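## Task

Put the red wire down so that it lies on its own, with at least a hand's width of space between it and any other wire; a wire left dangling over the table edge may count as failure.

## Robot and tools

Robot: two arms, left_arm and right_arm, each ending in a two-finger gripper. The fingers point along the gripper's +z axis and close along its y axis. end_effector_position is the point between the finger pads, roughly 1 cm short of the fingertips.

Frames: the scene frame has its origin at table-top height, midway between the arms, a little behind the near table edge; +x points out over the table, +z up, and left_arm sits on the +y side (image left/right may differ). Measured bases: left_arm at (+0.010, +0.269, -0.013) m, right_arm at (+0.001, -0.319, -0.010) m, both nearly unrotated. Each arm reports its hand pose, targets and wrist-camera pose in its own base frame; fixed cameras and the table use the scene frame. Every offset you send is measured along that arm's current Hand target axes.

execute_actions(actions, cameras): actions is a list of up to 15 actions. Each action is a table of up to 15 rows, one row per 1/30 s step; if shorter, its last row is held to fill 15 steps. Each row is one flat list of 14 numbers, all in [-1, 1]: dx, dy, dz, rx, ry, rz, opening for left_arm, then the same seven for right_arm. The first six per arm are an offset from that arm's Hand target as it was when the action began (not from the previous row); 1.0 equals 0.6 m or 180 degrees, and rx, ry, rz form one rotation vector. Each new action restarts from the current Hand target, so sending the same offset twice moves twice. opening is absolute: +1 fully open (0.093 m gap), -1 closed. Six zeros re-commands the Hand target unchanged; a 0 opening is a real command, so resend the current opening to keep a gripper as is. An empty actions list returns state plus images.

move(target, speed, blend, opening_speed, grip_force, blocking, cameras): target is one 14-number row laid out as above, or a list of up to 15 such rows; every row is an offset from the Hand targets at the move's start, not from the row before. The grippers travel in straight lines, ending together, within 10 s total. speed: top path speed in m/s, 0.002 to 2.9, default 0.25 (turns up to twice that in rad/s); one value or one per row. blend: corner rounding in m, one value or one per row; 0 stops at each row. opening_speed: rate of change of opening per second on the -1..+1 scale, at least 0.2. grip_force: newtons per finger pad, 10 to 50 (50 is full), one value or one per arm; it persists, and lower forces close slowly. blocking=false returns after about 0.5 s while the move runs on. Paths do not avoid obstacles or the other arm; faster moves lag, stray and hit harder. Don't route a path close to an arm's own base.

wait(seconds 0 to 10): let the scene run with commands held. stop(): brake a running move. zoom_image(camera, region): region is [x0, y0, x1, y1] in pixels of that camera's latest image, origin top-left, at most 504 by 504. finished_scene(scene): ends the current scene, given its number; irreversible, and the goal must hold without the robot.

Cameras: cam_high and cam_low (fixed, behind the arms), cam_left_wrist and cam_right_wrist, each 896x504. Calibration is approximate; fixed cameras may be off by a couple of degrees and millimetres.

Results: end_effector_position (m) and end_effector_quat_wxyz in the arm's base frame; Hand target, the last commanded pose after clipping, from which the next offsets count; Tool commands; grip_measured (+1 open, -1 closed; pads meet near -0.94, and each mm of held width adds about 0.0208); Joint positions (last entry is gripper gap in m), joint torques and velocities. A move adds a move: line with the ending (done, off_target, moving, held, fault) and limits (paced means clipped, held means steps withheld). Orientation commands are clipped to 40 degrees from the measured one each step. Grippers often stop short or tilt, especially at long reach; check the pose after each move and correct, sending the leftover distance as an offset. A blocked arm keeps pushing until commanded back.

Gripping: to hold, keep sending the closing number; to release, send one well above the object's width reading. Jumping straight to a much lower number briefly squeezes very hard.

Joint ranges (rad): waist -2.618 to 3.054, shoulder 0 to 3.142, elbow 0 to 3.142, wrist pitch -1.571 to 1.571, wrist yaw -1.571 to 1.571, wrist roll -2.094 to 2.094.

Avoid: dropping wires or releasing them while moving, letting anything fall or hang off the table, fast impacts, hard presses on the table or the fixtures (bar under the bases, plate behind it, low rail; their tops may sit up to 3 cm above the table), any contact between the two arms, grippers or wrist cameras, closing a gripper on the other arm's fingers, and strain on the camera cables. Holding loads, staying stretched out or pushing at unreachable poses heats motors; a MOTOR HOT line warns, and an over-temperature fault folds that arm away for good. Loose objects may occasionally get nudged by outside pushes.

Each tool is called in YAML: its name, and indented under it one key for each argument.

## Session

execute_actions:
  actions: []

Scene clock: 0.00 s.
left_arm: end_effector_position=(+0.3754, +0.0001, +0.4021) grip_measured=+1.000 end_effector_quat_wxyz=(+0.707, +0.000, +0.707, +0.000) | right_arm: end_effector_position=(+0.3402, +0.3171, +0.2563) grip_measured=-0.931 end_effector_quat_wxyz=(+0.460, -0.488, +0.597, +0.439)
Joint positions: left_arm=[0 1.047 1.047 0 0 0 0.093] | right_arm=[0.446 1.649 1.156 0.147 -0.973 -0.213 0.001]
Joint velocities: within noise
Joint torques (N m): no reading
Heat: left arm: 42 °C; right arm: 40 °C.
Hand target: left_arm +0.3730, +0.0000, +0.4120; +0.716, +0.000, +0.698, +0.000 | right_arm +0.3413, +0.3162, +0.2695; +0.475, -0.491, +0.587, +0.435
Tool commands: left_gripper/opening=+1.0 right_gripper/opening=-0.936209

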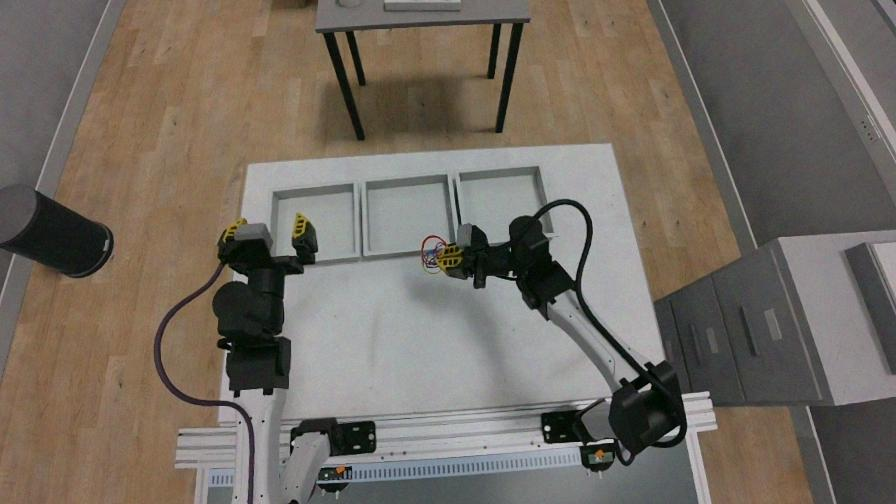

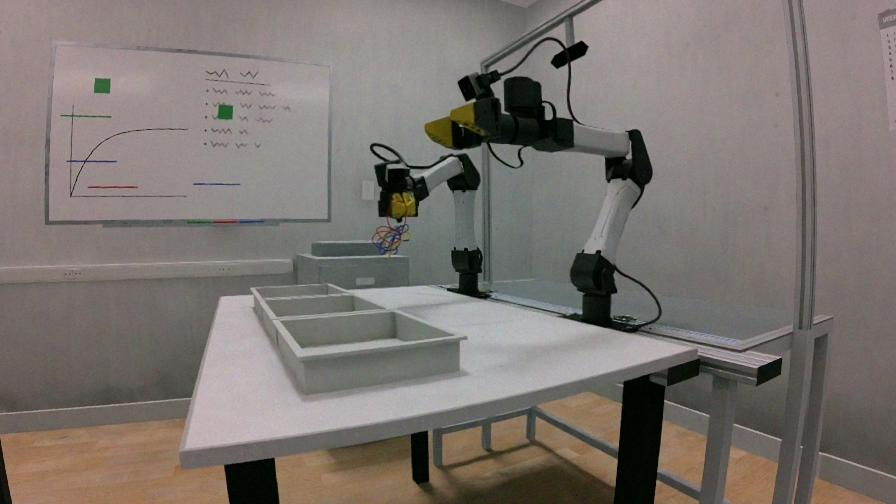

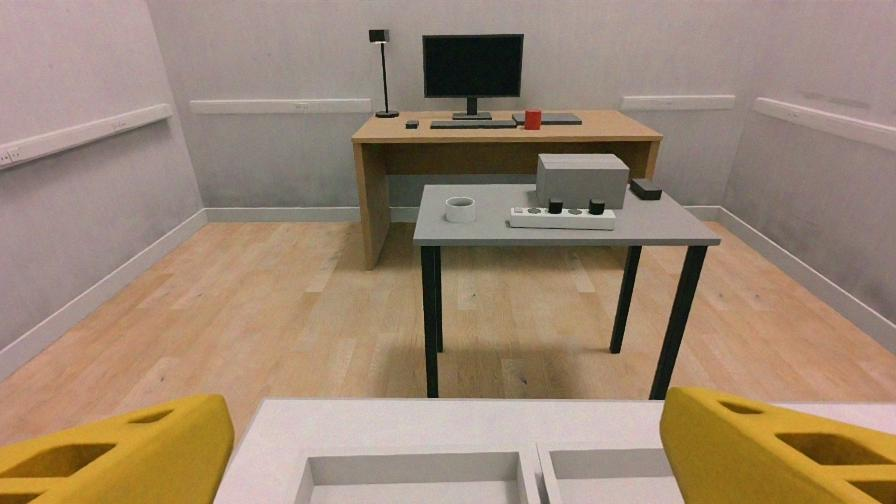

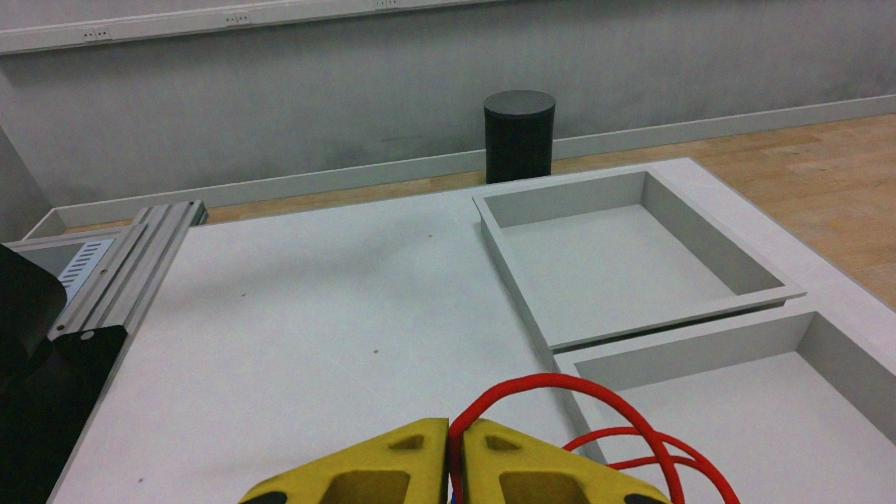

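zoom_image:
  camera: "cam_low"
  region: [340, 140, 460, 270]

zoom_image:
  camera: "cam_high"
  region: [400, 210, 500, 300]

zoom_image:
  camera: "cam_right_wrist"
  region: [380, 340, 780, 504]

Scaled by 3.877 from the camera's 896x504 image, which has a finer 1280x720 frame.

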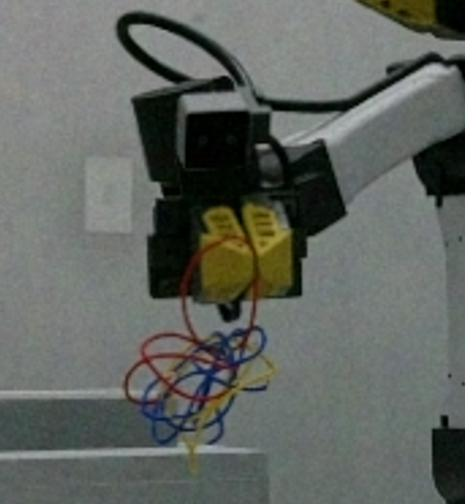

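Scaled by 5.040 from the camera's 896x504 image, which has a finer 1280x720 frame.

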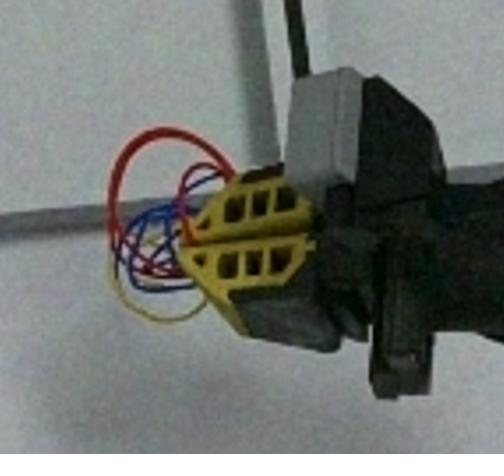

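Scaled by 1.260 from the camera's 896x504 image, which has a finer 1280x720 frame.

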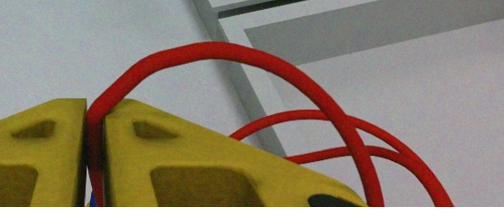

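move:
  target: [0.317, -0.133, -0.205, 0.333, 0, 0, 1.0, 0,0,0,0,0,0,-0.936209]
  cameras: ["all"]

Scene clock: 43.53 s.
left_arm: end_effector_position=(+0.2572, -0.0801, +0.2228) grip_measured=+1.000 end_effector_quat_wxyz=(+0.621, +0.360, +0.605, -0.344) | right_arm: end_effector_position=(+0.3402, +0.3171, +0.2563) grip_measured=-0.931 end_effector_quat_wxyz=(+0.460, -0.488, +0.597, +0.439)
Joint positions: left_arm=[0.362 1.067 0.298 0.821 1.404 -0.02 0.093] | right_arm=[0.446 1.649 1.156 0.147 -0.973 -0.213 0.001]
Joint torques (N m): left_arm=[0.64 -1.16 6.3 1.91 0.11 -0.12] | right_arm=[0.06 -8.65 8.21 1.65 -0.16 0.04]
Heat: left arm: 51 °C; right arm: 45 °C.
Hand target: left_arm +0.2549, -0.0799, +0.2188; +0.620, +0.358, +0.605, -0.349 | right_arm +0.3413, +0.3162, +0.2695; +0.475, -0.491, +0.587, +0.435
Off the commanded pose: left_arm 0.005 m, 1 deg | right_arm 0.013 m, 2 deg.
move: off_target (right_arm)
camera_calibration:
cam_left_wrist: T_world_to_cam=[[-0.869784, -0.491565, -0.0428924, 0.19283], [-0.172133, 0.38374, -0.907256, 0.315543], [0.462435, -0.781734, -0.418386, 0.00142005], [0, 0, 0, 1]] pos_world=[0.221379, -0.0251876, 0.295143]

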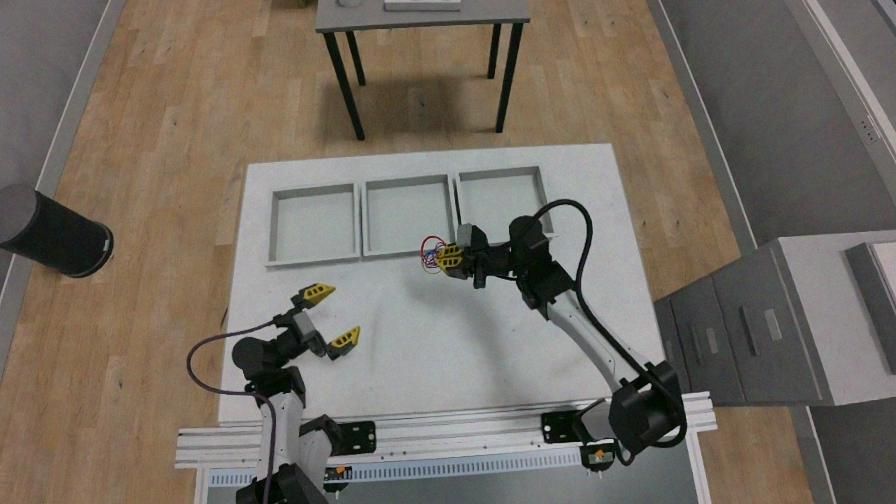

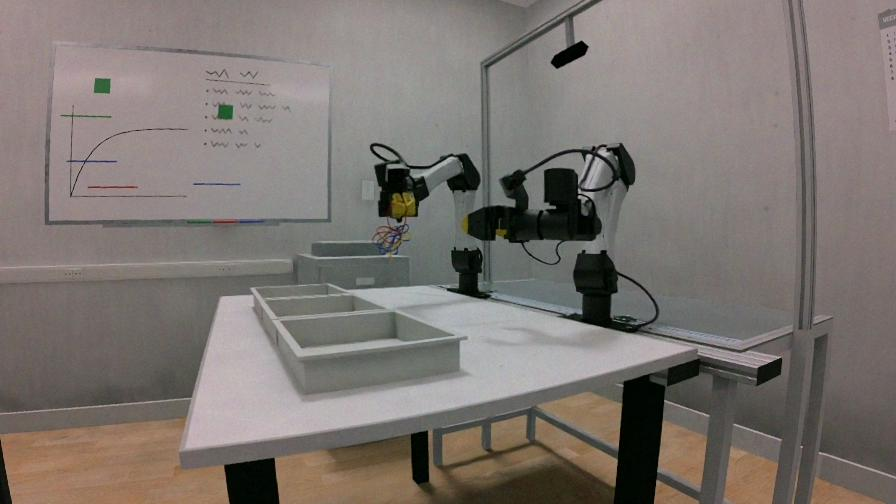

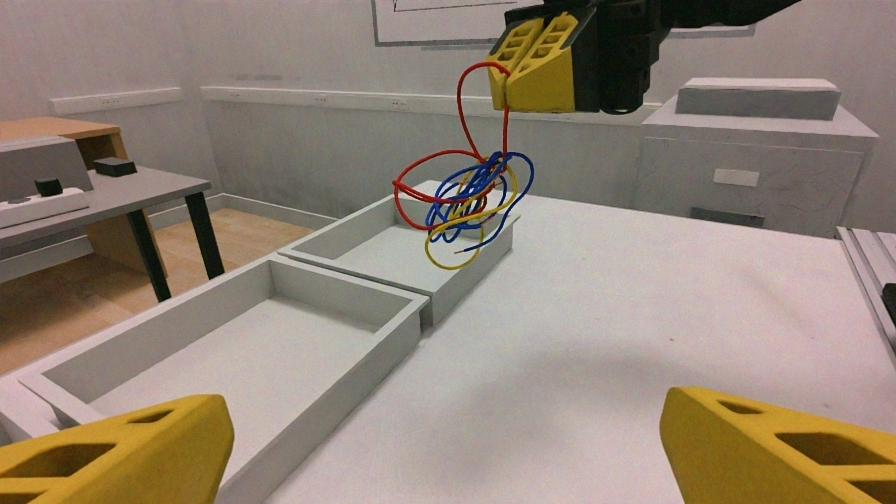

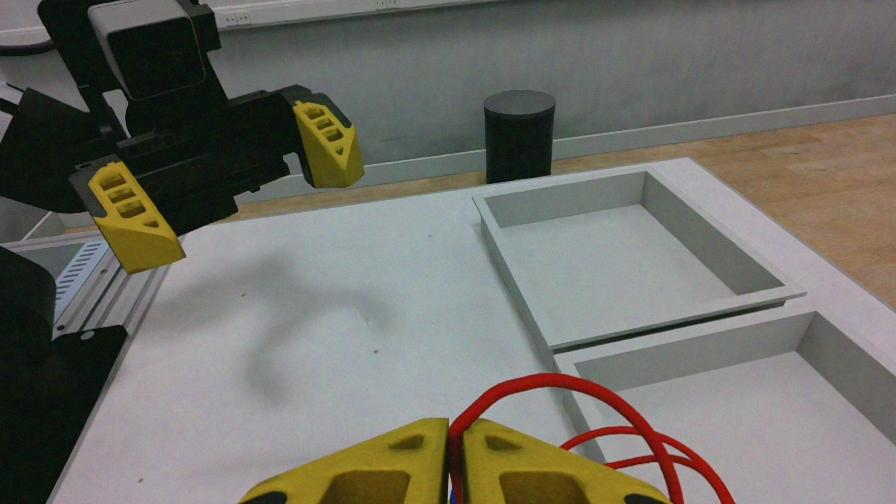

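zoom_image:
  camera: "cam_left_wrist"
  region: [380, 40, 560, 280]

Scaled by 2.100 from the camera's 896x504 image, which has a finer 1280x720 frame.

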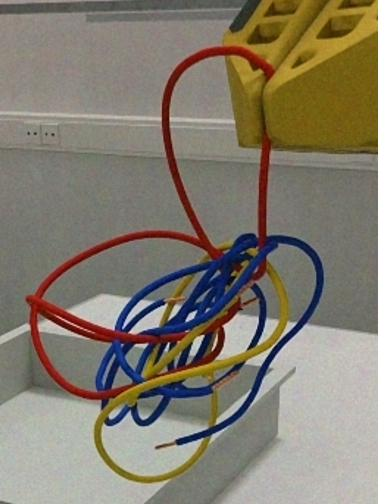

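move:
  target: [0.057, 0, 0.158, 0, 0, 0, 1.0, 0,0,0,0,0,0,-0.936209]
  cameras: ["cam_left_wrist", "cam_low", "cam_high"]

zoom_image:
  camera: "cam_left_wrist"
  region: [300, 0, 700, 400]

Scene clock: 102.47 s.
left_arm: end_effector_position=(+0.2976, -0.1605, +0.1777) grip_measured=+1.000 end_effector_quat_wxyz=(+0.610, +0.357, +0.613, -0.354) | right_arm: end_effector_position=(+0.3402, +0.3171, +0.2563) grip_measured=-0.931 end_effector_quat_wxyz=(+0.460, -0.488, +0.597, +0.439)
Joint positions: left_arm=[-0.066 1.422 0.298 1.113 0.988 0.011 0.093] | right_arm=[0.446 1.649 1.156 0.147 -0.973 -0.213 0.001]
Joint torques (N m): left_arm=[-0.31 -3.25 8.66 2.13 -0.11 -0.08] | right_arm=[-0.06 -8.18 8.34 1.64 -0.13 0.02]
Heat: left arm: 47 °C; right arm: 47 °C.
Hand target: left_arm +0.3033, -0.1619, +0.1857; +0.620, +0.358, +0.605, -0.349 | right_arm +0.3413, +0.3162, +0.2695; +0.475, -0.491, +0.587, +0.435
Off the commanded pose: left_arm 0.010 m, 2 deg | right_arm 0.013 m, 2 deg.
move: off_target (right_arm)
camera_calibration:
cam_left_wrist: T_world_to_cam=[[-0.876379, -0.481441, -0.0132055, 0.184813], [-0.197372, 0.384022, -0.901982, 0.319037], [0.439322, -0.787872, -0.431572, -0.0906603], [0, 0, 0, 1]] pos_world=[0.264765, -0.104969, 0.25108]
Images, in order (width x height): cam_high 896x504, cam_low 896x504, cam_left_wrist 896x504.

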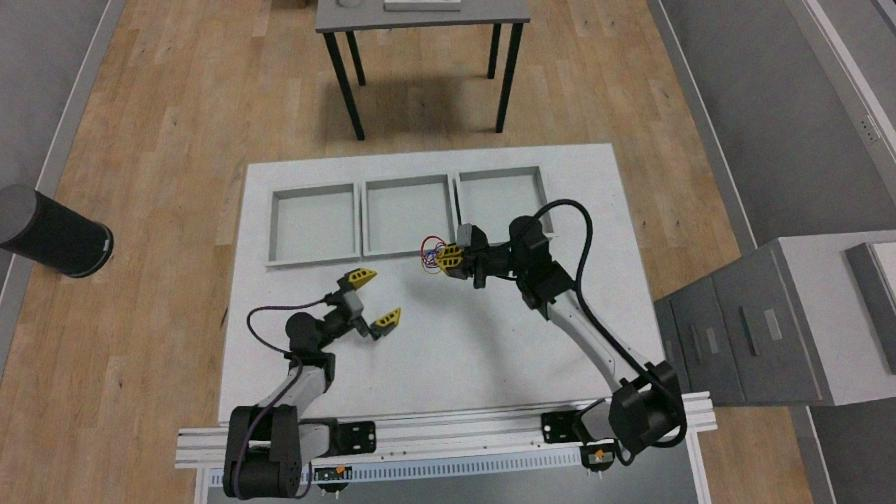

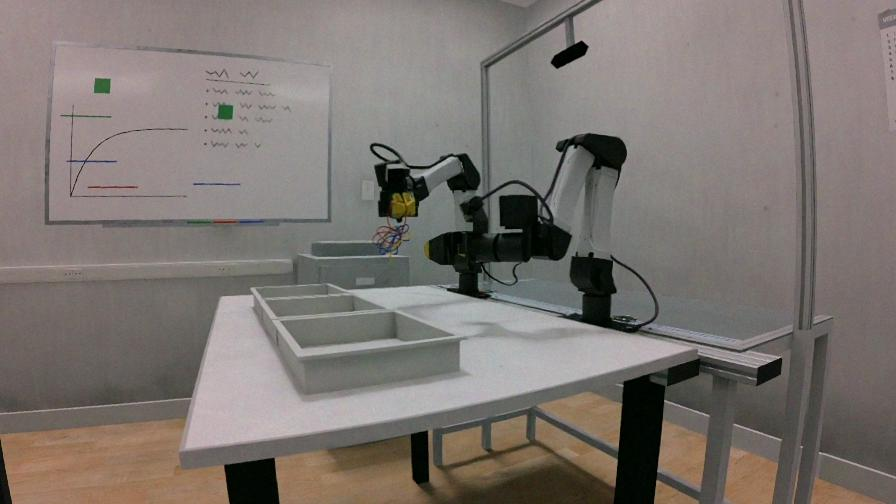

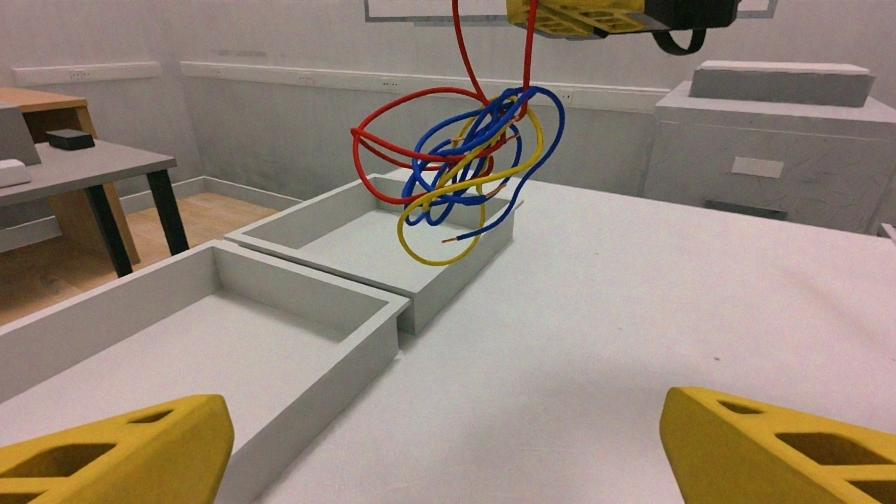

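Scaled by 1.260 from the camera's 896x504 image, which has a finer 1280x720 frame.

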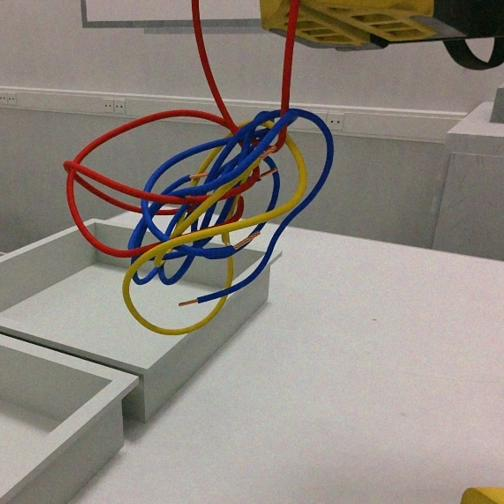

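move:
  target: [0.0, 0, 0.19, 0, 0, 0, 1.0, 0,0,0,0,0,0,-0.936209]
  speed: 0.12
  cameras: ["cam_left_wrist", "cam_low", "cam_right_wrist"]

zoom_image:
  camera: "cam_left_wrist"
  region: [200, 0, 704, 504]

zoom_image:
  camera: "cam_low"
  region: [340, 140, 480, 280]

Scene clock: 127.13 s.
left_arm: end_effector_position=(+0.3522, -0.2577, +0.1782) grip_measured=+1.000 end_effector_quat_wxyz=(+0.609, +0.360, +0.612, -0.354) | right_arm: end_effector_position=(+0.3402, +0.3171, +0.2563) grip_measured=-0.931 end_effector_quat_wxyz=(+0.460, -0.488, +0.597, +0.439)
Joint positions: left_arm=[-0.39 1.712 0.591 1.111 0.669 0.011 0.093] | right_arm=[0.446 1.649 1.156 0.147 -0.973 -0.213 0.001]
Joint torques (N m): left_arm=[-0.09 -5.89 9.77 2.18 -0.03 0] | right_arm=[0.02 -8.14 8.58 1.69 -0.16 0.05]
Heat: left arm: 48 °C; right arm: 47 °C.
Hand target: left_arm +0.3603, -0.2606, +0.1873; +0.620, +0.358, +0.605, -0.349 | right_arm +0.3413, +0.3162, +0.2695; +0.475, -0.491, +0.587, +0.435
Off the commanded pose: left_arm 0.012 m, 2 deg | right_arm 0.013 m, 2 deg.
move: off_target (left_arm, right_arm)
camera_calibration:
cam_left_wrist: T_world_to_cam=[[-0.878724, -0.47706, -0.0160395, 0.188361], [-0.194115, 0.387847, -0.901052, 0.367266], [0.436076, -0.788663, -0.433415, -0.189796], [0, 0, 0, 1]] pos_world=[0.319575, -0.202269, 0.251686]
Images, in order (width x height): cam_low 896x504, cam_left_wrist 896x504, cam_right_wrist 896x504.

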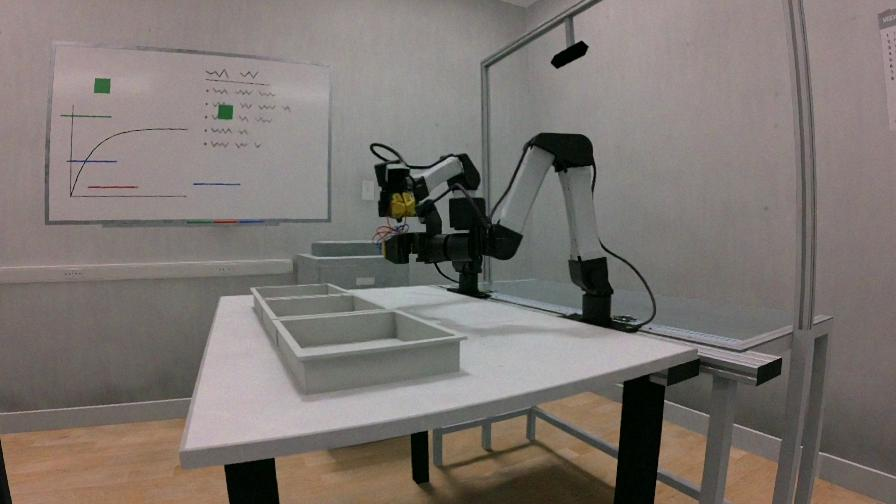

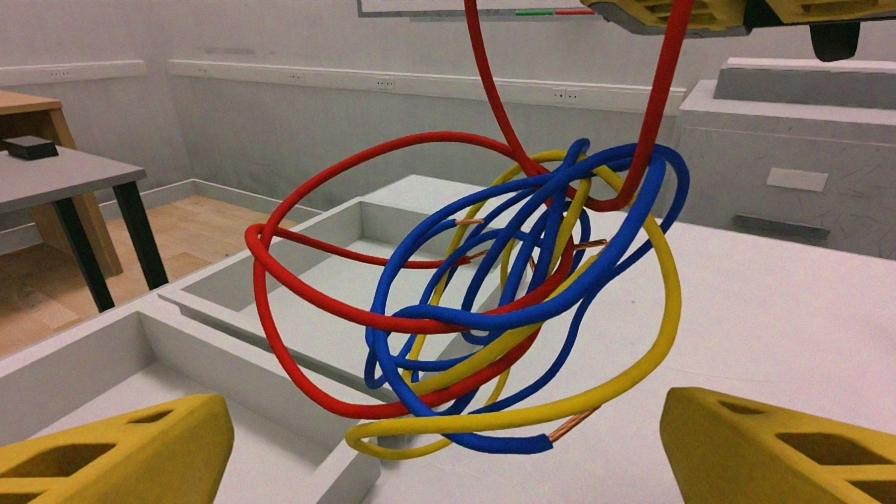

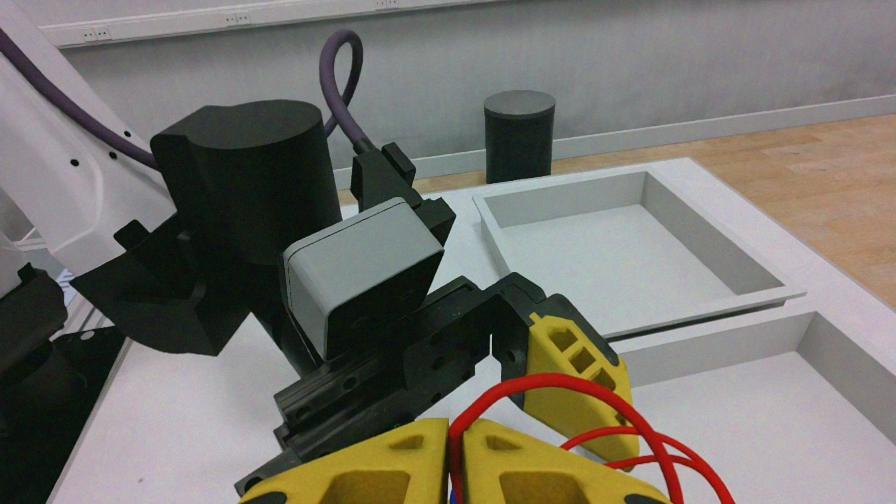

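Scaled by 1.000.

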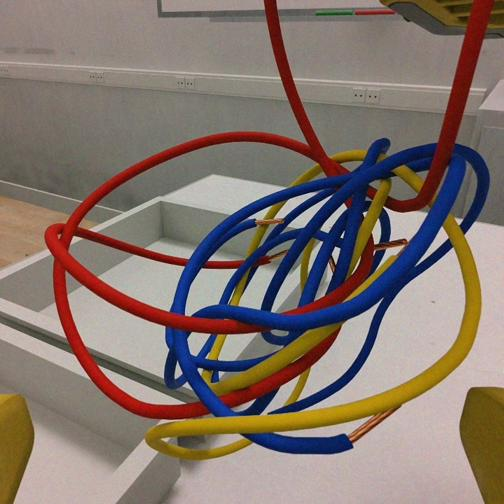

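Scaled by 3.600 from the camera's 896x504 image, which has a finer 1280x720 frame.

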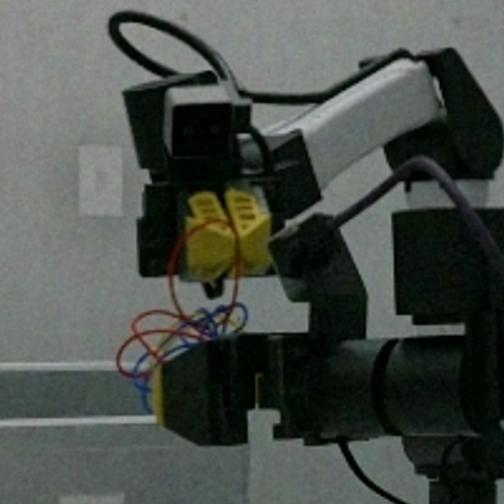

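move:
  target: [0.022, 0, 0.006, 0, 0, 0, 1.0, 0,0,0,0,0,0,-0.936209]
  speed: 0.06
  cameras: ["cam_left_wrist"]

Scene clock: 145.37 s.
left_arm: end_effector_position=(+0.3556, -0.2600, +0.1629) grip_measured=+1.000 end_effector_quat_wxyz=(+0.604, +0.358, +0.618, -0.354) | right_arm: end_effector_position=(+0.3402, +0.3171, +0.2563) grip_measured=-0.931 end_effector_quat_wxyz=(+0.460, -0.488, +0.597, +0.439)
Joint positions: left_arm=[-0.394 1.773 0.591 1.157 0.661 0.011 0.093] | right_arm=[0.446 1.649 1.156 0.147 -0.973 -0.213 0.001]
Joint torques (N m): left_arm=[-0.23 -6.34 9.28 2.42 -0.1 0.03] | right_arm=[-0.02 -8.28 8.18 1.71 -0.11 0.02]
Heat: left arm: 50 °C; right arm: 48 °C.
Hand target: left_arm +0.3625, -0.2637, +0.1741; +0.620, +0.358, +0.605, -0.349 | right_arm +0.3413, +0.3162, +0.2695; +0.475, -0.491, +0.587, +0.435
Off the commanded pose: left_arm 0.014 m, 2 deg | right_arm 0.013 m, 2 deg.
move: off_target (left_arm, right_arm)
camera_calibration:
cam_left_wrist: T_world_to_cam=[[-0.877472, -0.479579, -0.00681799, 0.187381], [-0.207559, 0.392503, -0.896025, 0.360165], [0.432391, -0.784822, -0.443951, -0.195688], [0, 0, 0, 1]] pos_world=[0.323791, -0.205082, 0.237118]
Images, in order (width x height): cam_left_wrist 896x504.

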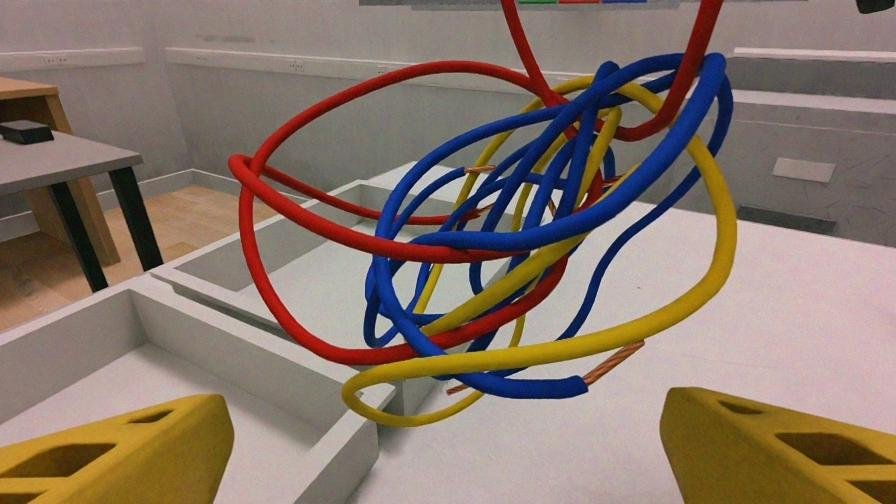

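move:
  target: [-0.003, 0, 0.0, 0, 0, 0, -1.0, 0,0,0,0,0,0,-0.936209]
  speed: 0.06
  opening_speed: 0.8
  cameras: ["cam_left_wrist", "cam_low"]

Scene clock: 153.80 s.
left_arm: end_effector_position=(+0.3557, -0.2600, +0.1630) grip_measured=-0.978 end_effector_quat_wxyz=(+0.604, +0.358, +0.618, -0.354) | right_arm: end_effector_position=(+0.3402, +0.3171, +0.2563) grip_measured=-0.931 end_effector_quat_wxyz=(+0.460, -0.488, +0.597, +0.439)
Joint positions: left_arm=[-0.394 1.773 0.591 1.158 0.661 0.011 0] | right_arm=[0.446 1.649 1.156 0.147 -0.973 -0.213 0.001]
Joint torques (N m): left_arm=[-0.46 -6.9 9.31 2.27 -0.11 -0.03] | right_arm=[0.13 -8.34 8.32 1.67 -0.16 0.06]
Heat: left arm: 50 °C; right arm: 48 °C.
Hand target: left_arm +0.3624, -0.2637, +0.1758; +0.620, +0.358, +0.605, -0.349 | right_arm +0.3413, +0.3162, +0.2695; +0.475, -0.491, +0.587, +0.435
Off the commanded pose: left_arm 0.015 m, 2 deg | right_arm 0.013 m, 2 deg.
move: off_target (left_arm, right_arm)
camera_calibration:
cam_left_wrist: T_world_to_cam=[[-0.877077, -0.480299, -0.00707004, 0.187163], [-0.207581, 0.392257, -0.896128, 0.360235], [0.433182, -0.784505, -0.44374, -0.195885], [0, 0, 0, 1]] pos_world=[0.323788, -0.205083, 0.237218]
Images, in order (width x height): cam_low 896x504, cam_left_wrist 896x504.

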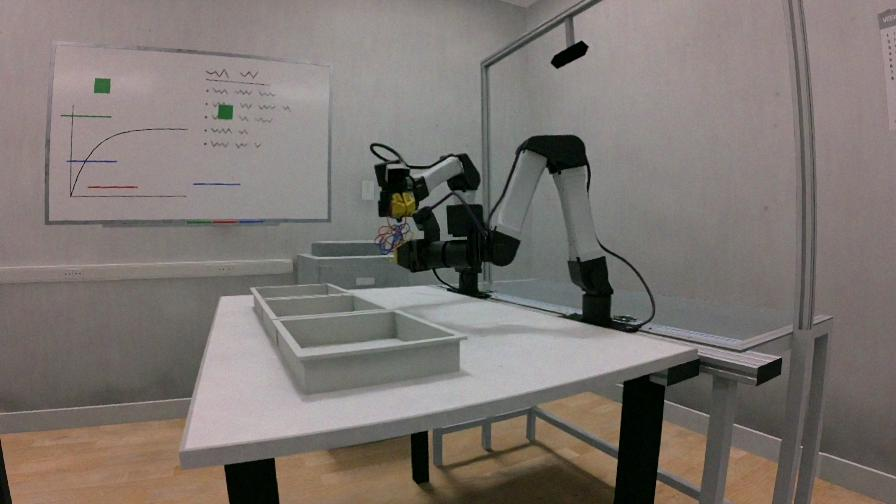

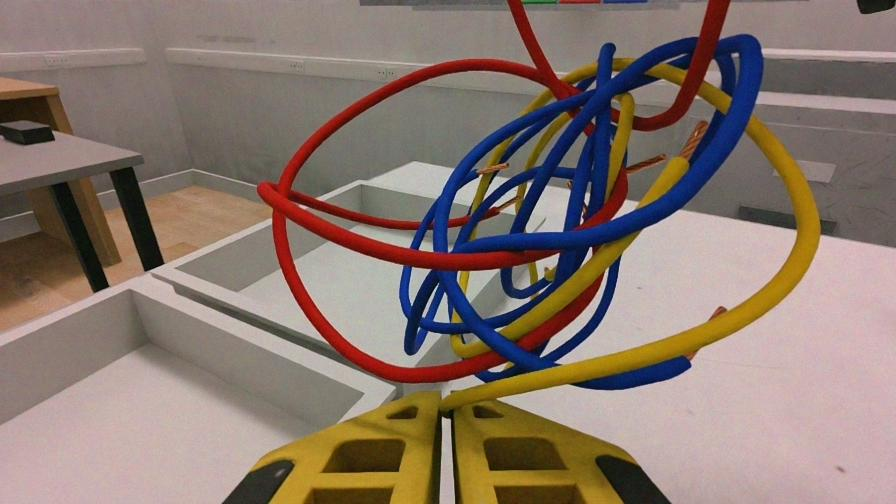

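move:
  target: [0.0, 0, -0.1, 0, 0, 0, -1.0, 0,0,0,0,0,0,-0.936209]
  speed: 0.06
  cameras: ["cam_left_wrist", "cam_low"]

zoom_image:
  camera: "cam_low"
  region: [340, 140, 480, 280]

Scene clock: 160.33 s.
left_arm: end_effector_position=(+0.3370, -0.2138, +0.1668) grip_measured=-0.978 end_effector_quat_wxyz=(+0.611, +0.354, +0.616, -0.350) | right_arm: end_effector_position=(+0.3402, +0.3171, +0.2563) grip_measured=-0.931 end_effector_quat_wxyz=(+0.460, -0.488, +0.597, +0.439)
Joint positions: left_arm=[-0.265 1.658 0.455 1.189 0.777 0.011 0] | right_arm=[0.446 1.649 1.156 0.147 -0.973 -0.213 0.001]
Joint torques (N m): left_arm=[0.55 -8.02 4.92 2.32 0.16 -0.01] | right_arm=[0.05 -8.34 8.42 1.63 -0.14 0.09]
Heat: left arm: 51 °C; right arm: 48 °C.
Hand target: left_arm +0.3324, -0.2117, +0.1750; +0.620, +0.358, +0.605, -0.349 | right_arm +0.3413, +0.3162, +0.2695; +0.475, -0.491, +0.587, +0.435
Off the commanded pose: left_arm 0.010 m, 2 deg | right_arm 0.013 m, 2 deg.
move: off_target (right_arm)
camera_calibration:
cam_left_wrist: T_world_to_cam=[[-0.870461, -0.492071, -0.0127838, 0.189192], [-0.20406, 0.384367, -0.900345, 0.339467], [0.447948, -0.781107, -0.434989, -0.155556], [0, 0, 0, 1]] pos_world=[0.303636, -0.15889, 0.240391]
Images, in order (width x height): cam_low 896x504, cam_left_wrist 896x504.

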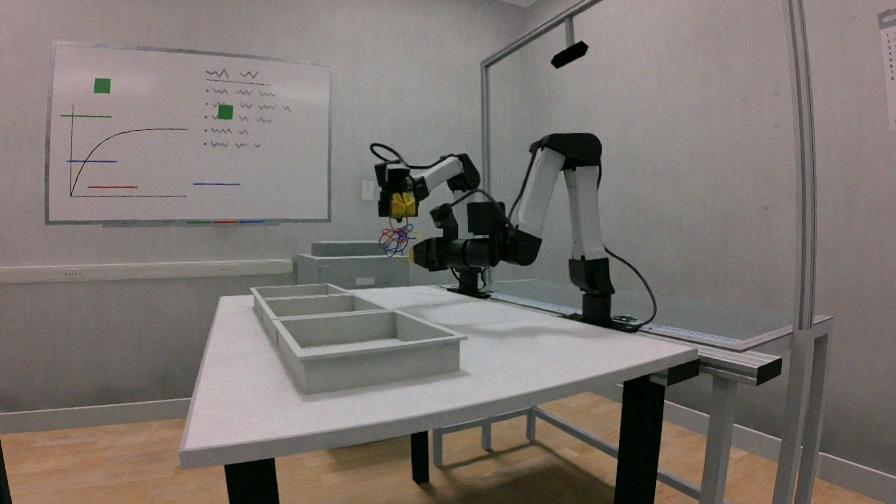

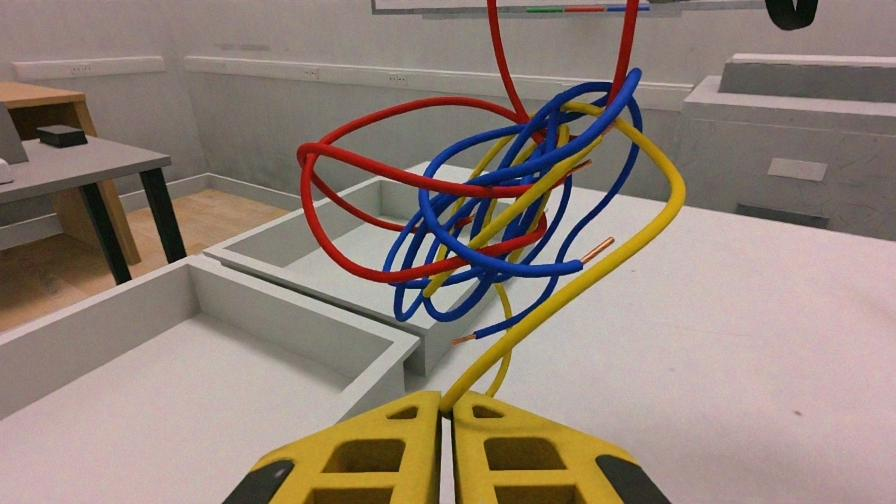

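Scaled by 3.600 from the camera's 896x504 image, which has a finer 1280x720 frame.

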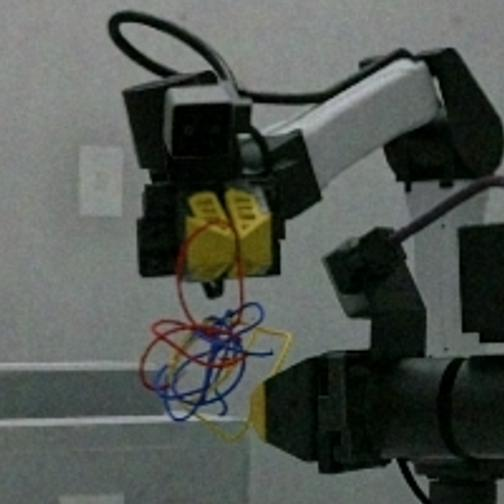

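move:
  target: [0.03, 0, -0.12, 0, 0, 0, -1.0, 0,0,0,0,0,0,-0.936209]
  speed: 0.06
  cameras: ["cam_left_wrist", "cam_low"]

zoom_image:
  camera: "cam_left_wrist"
  region: [250, 0, 750, 450]

Scene clock: 165.27 s.
left_arm: end_effector_position=(+0.3012, -0.1506, +0.1512) grip_measured=-0.978 end_effector_quat_wxyz=(+0.614, +0.355, +0.612, -0.350) | right_arm: end_effector_position=(+0.3401, +0.3171, +0.2562) grip_measured=-0.931 end_effector_quat_wxyz=(+0.460, -0.488, +0.598, +0.439)
Joint positions: left_arm=[-0.024 1.609 0.26 1.347 1.02 0.009 0] | right_arm=[0.446 1.649 1.156 0.147 -0.973 -0.213 0.001]
Joint torques (N m): left_arm=[0.75 -6.19 3.97 2.14 0.13 -0.14] | right_arm=[-0.13 -8.47 8.42 1.7 -0.17 0.07]
Heat: left arm: 51 °C; right arm: 48 °C.
Hand target: left_arm +0.2968, -0.1494, +0.1561; +0.620, +0.358, +0.605, -0.349 | right_arm +0.3413, +0.3162, +0.2695; +0.475, -0.491, +0.587, +0.435
Off the commanded pose: left_arm 0.007 m, 1 deg | right_arm 0.013 m, 2 deg.
move: off_target (right_arm)
camera_calibration:
cam_left_wrist: T_world_to_cam=[[-0.871051, -0.49081, -0.0193718, 0.190209], [-0.194416, 0.380715, -0.904024, 0.290988], [0.451079, -0.783685, -0.427043, -0.0994706], [0, 0, 0, 1]] pos_world=[0.267123, -0.0953804, 0.224266]
Images, in order (width x height): cam_low 896x504, cam_left_wrist 896x504.

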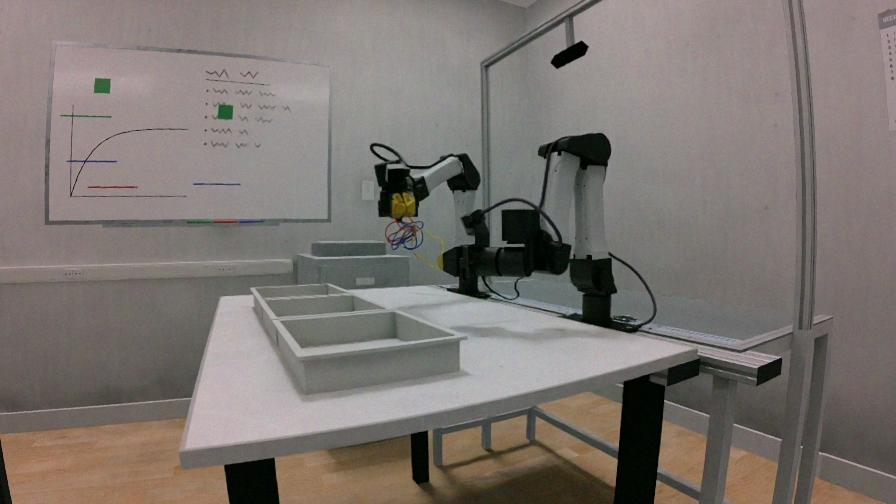

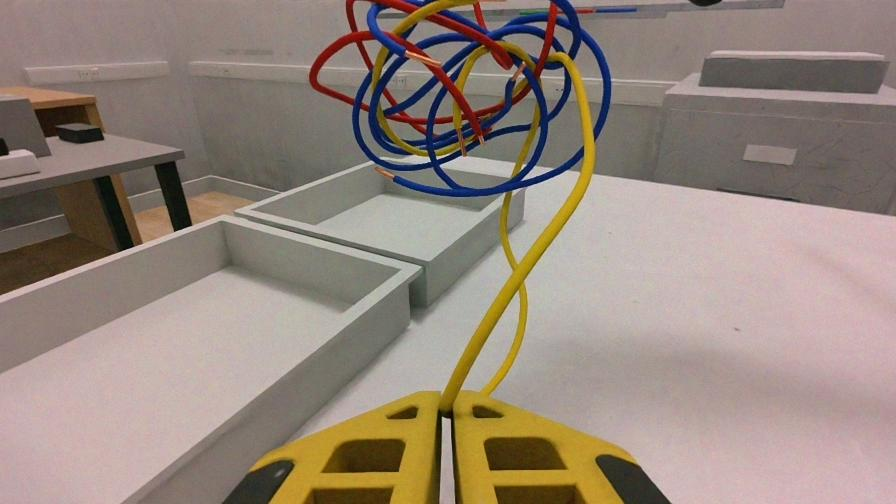

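Scaled by 1.008 from the camera's 896x504 image, which has a finer 1280x720 frame.

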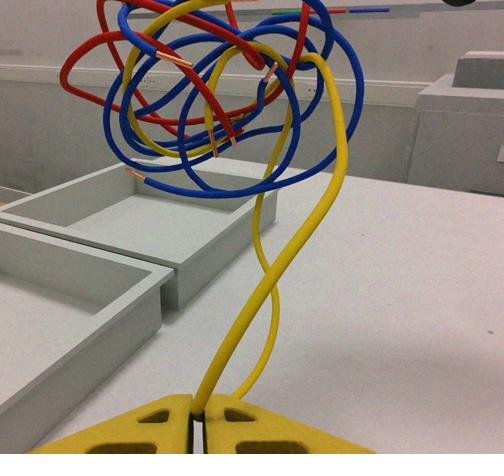

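move:
  target: [0.06, 0, -0.10, 0, 0, 0, -1.0, 0,0,0,0,0,0,-0.936209]
  speed: 0.06
  cameras: ["cam_left_wrist", "cam_low"]

zoom_image:
  camera: "cam_low"
  region: [340, 140, 480, 280]

Scene clock: 170.00 s.
left_arm: end_effector_position=(+0.2700, -0.0987, +0.1129) grip_measured=-0.978 end_effector_quat_wxyz=(+0.592, +0.342, +0.631, -0.366) | right_arm: end_effector_position=(+0.3398, +0.3169, +0.2551) grip_measured=-0.931 end_effector_quat_wxyz=(+0.457, -0.488, +0.600, +0.440)
Joint positions: left_arm=[0.249 1.746 0.145 1.484 1.297 0.056 0] | right_arm=[0.446 1.649 1.156 0.14 -0.973 -0.213 0.001]
Joint torques (N m): left_arm=[0.9 -3.58 2.62 2.6 0.22 0.2] | right_arm=[0.14 -8.31 8.46 1.75 -0.17 0.06]
Heat: left arm: 52 °C; right arm: 48 °C.
Hand target: left_arm +0.2677, -0.0975, +0.1194; +0.620, +0.358, +0.605, -0.349 | right_arm +0.3413, +0.3162, +0.2695; +0.475, -0.491, +0.587, +0.435
Off the commanded pose: left_arm 0.007 m, 5 deg | right_arm 0.015 m, 3 deg.
joint sent to its limit (left arm) — joint 4 (wrist pitch), upper limit. The joint targets still meet the commanded pose.
move: off_target (left_arm, right_arm)
camera_calibration:
cam_left_wrist: T_world_to_cam=[[-0.872905, -0.485748, 0.0456781, 0.181506], [-0.256185, 0.376659, -0.890223, 0.245208], [0.415219, -0.788782, -0.453228, -0.0488982], [0, 0, 0, 1]] pos_world=[0.24156, -0.0427634, 0.187837]
Images, in order (width x height): cam_low 896x504, cam_left_wrist 896x504.

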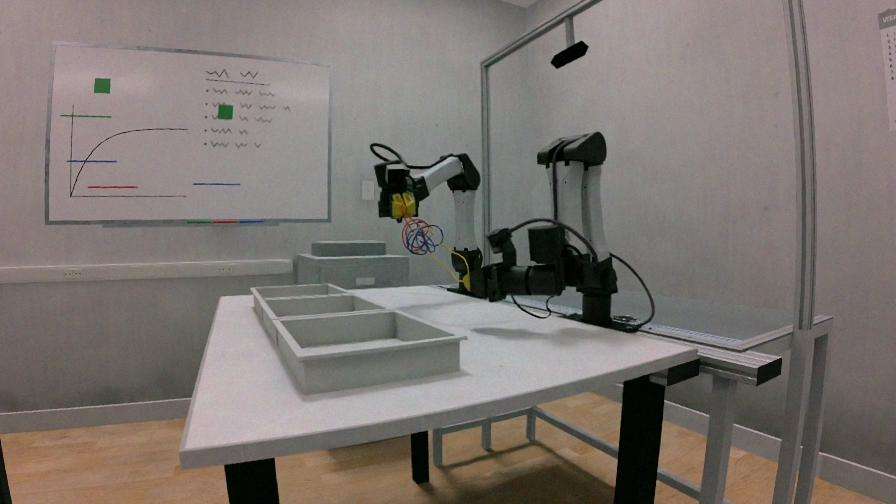

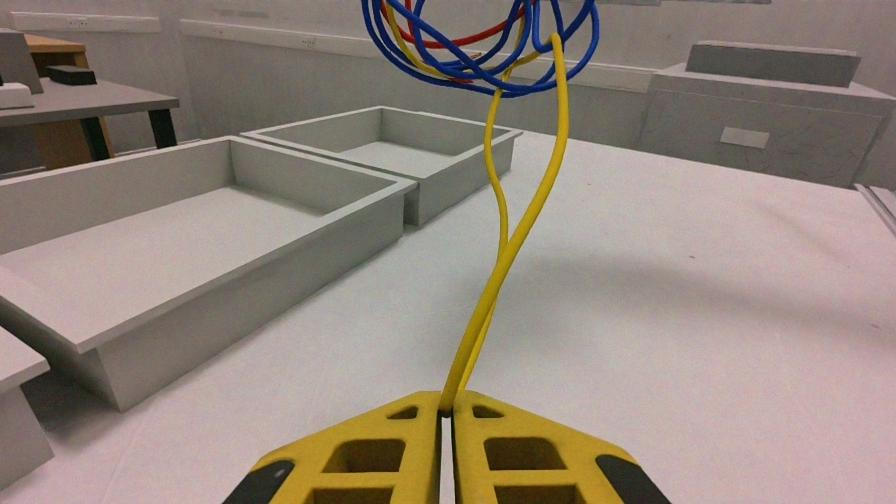

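Scaled by 3.600 from the camera's 896x504 image, which has a finer 1280x720 frame.

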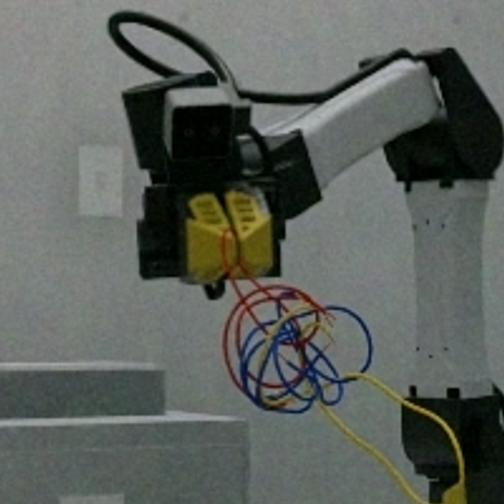

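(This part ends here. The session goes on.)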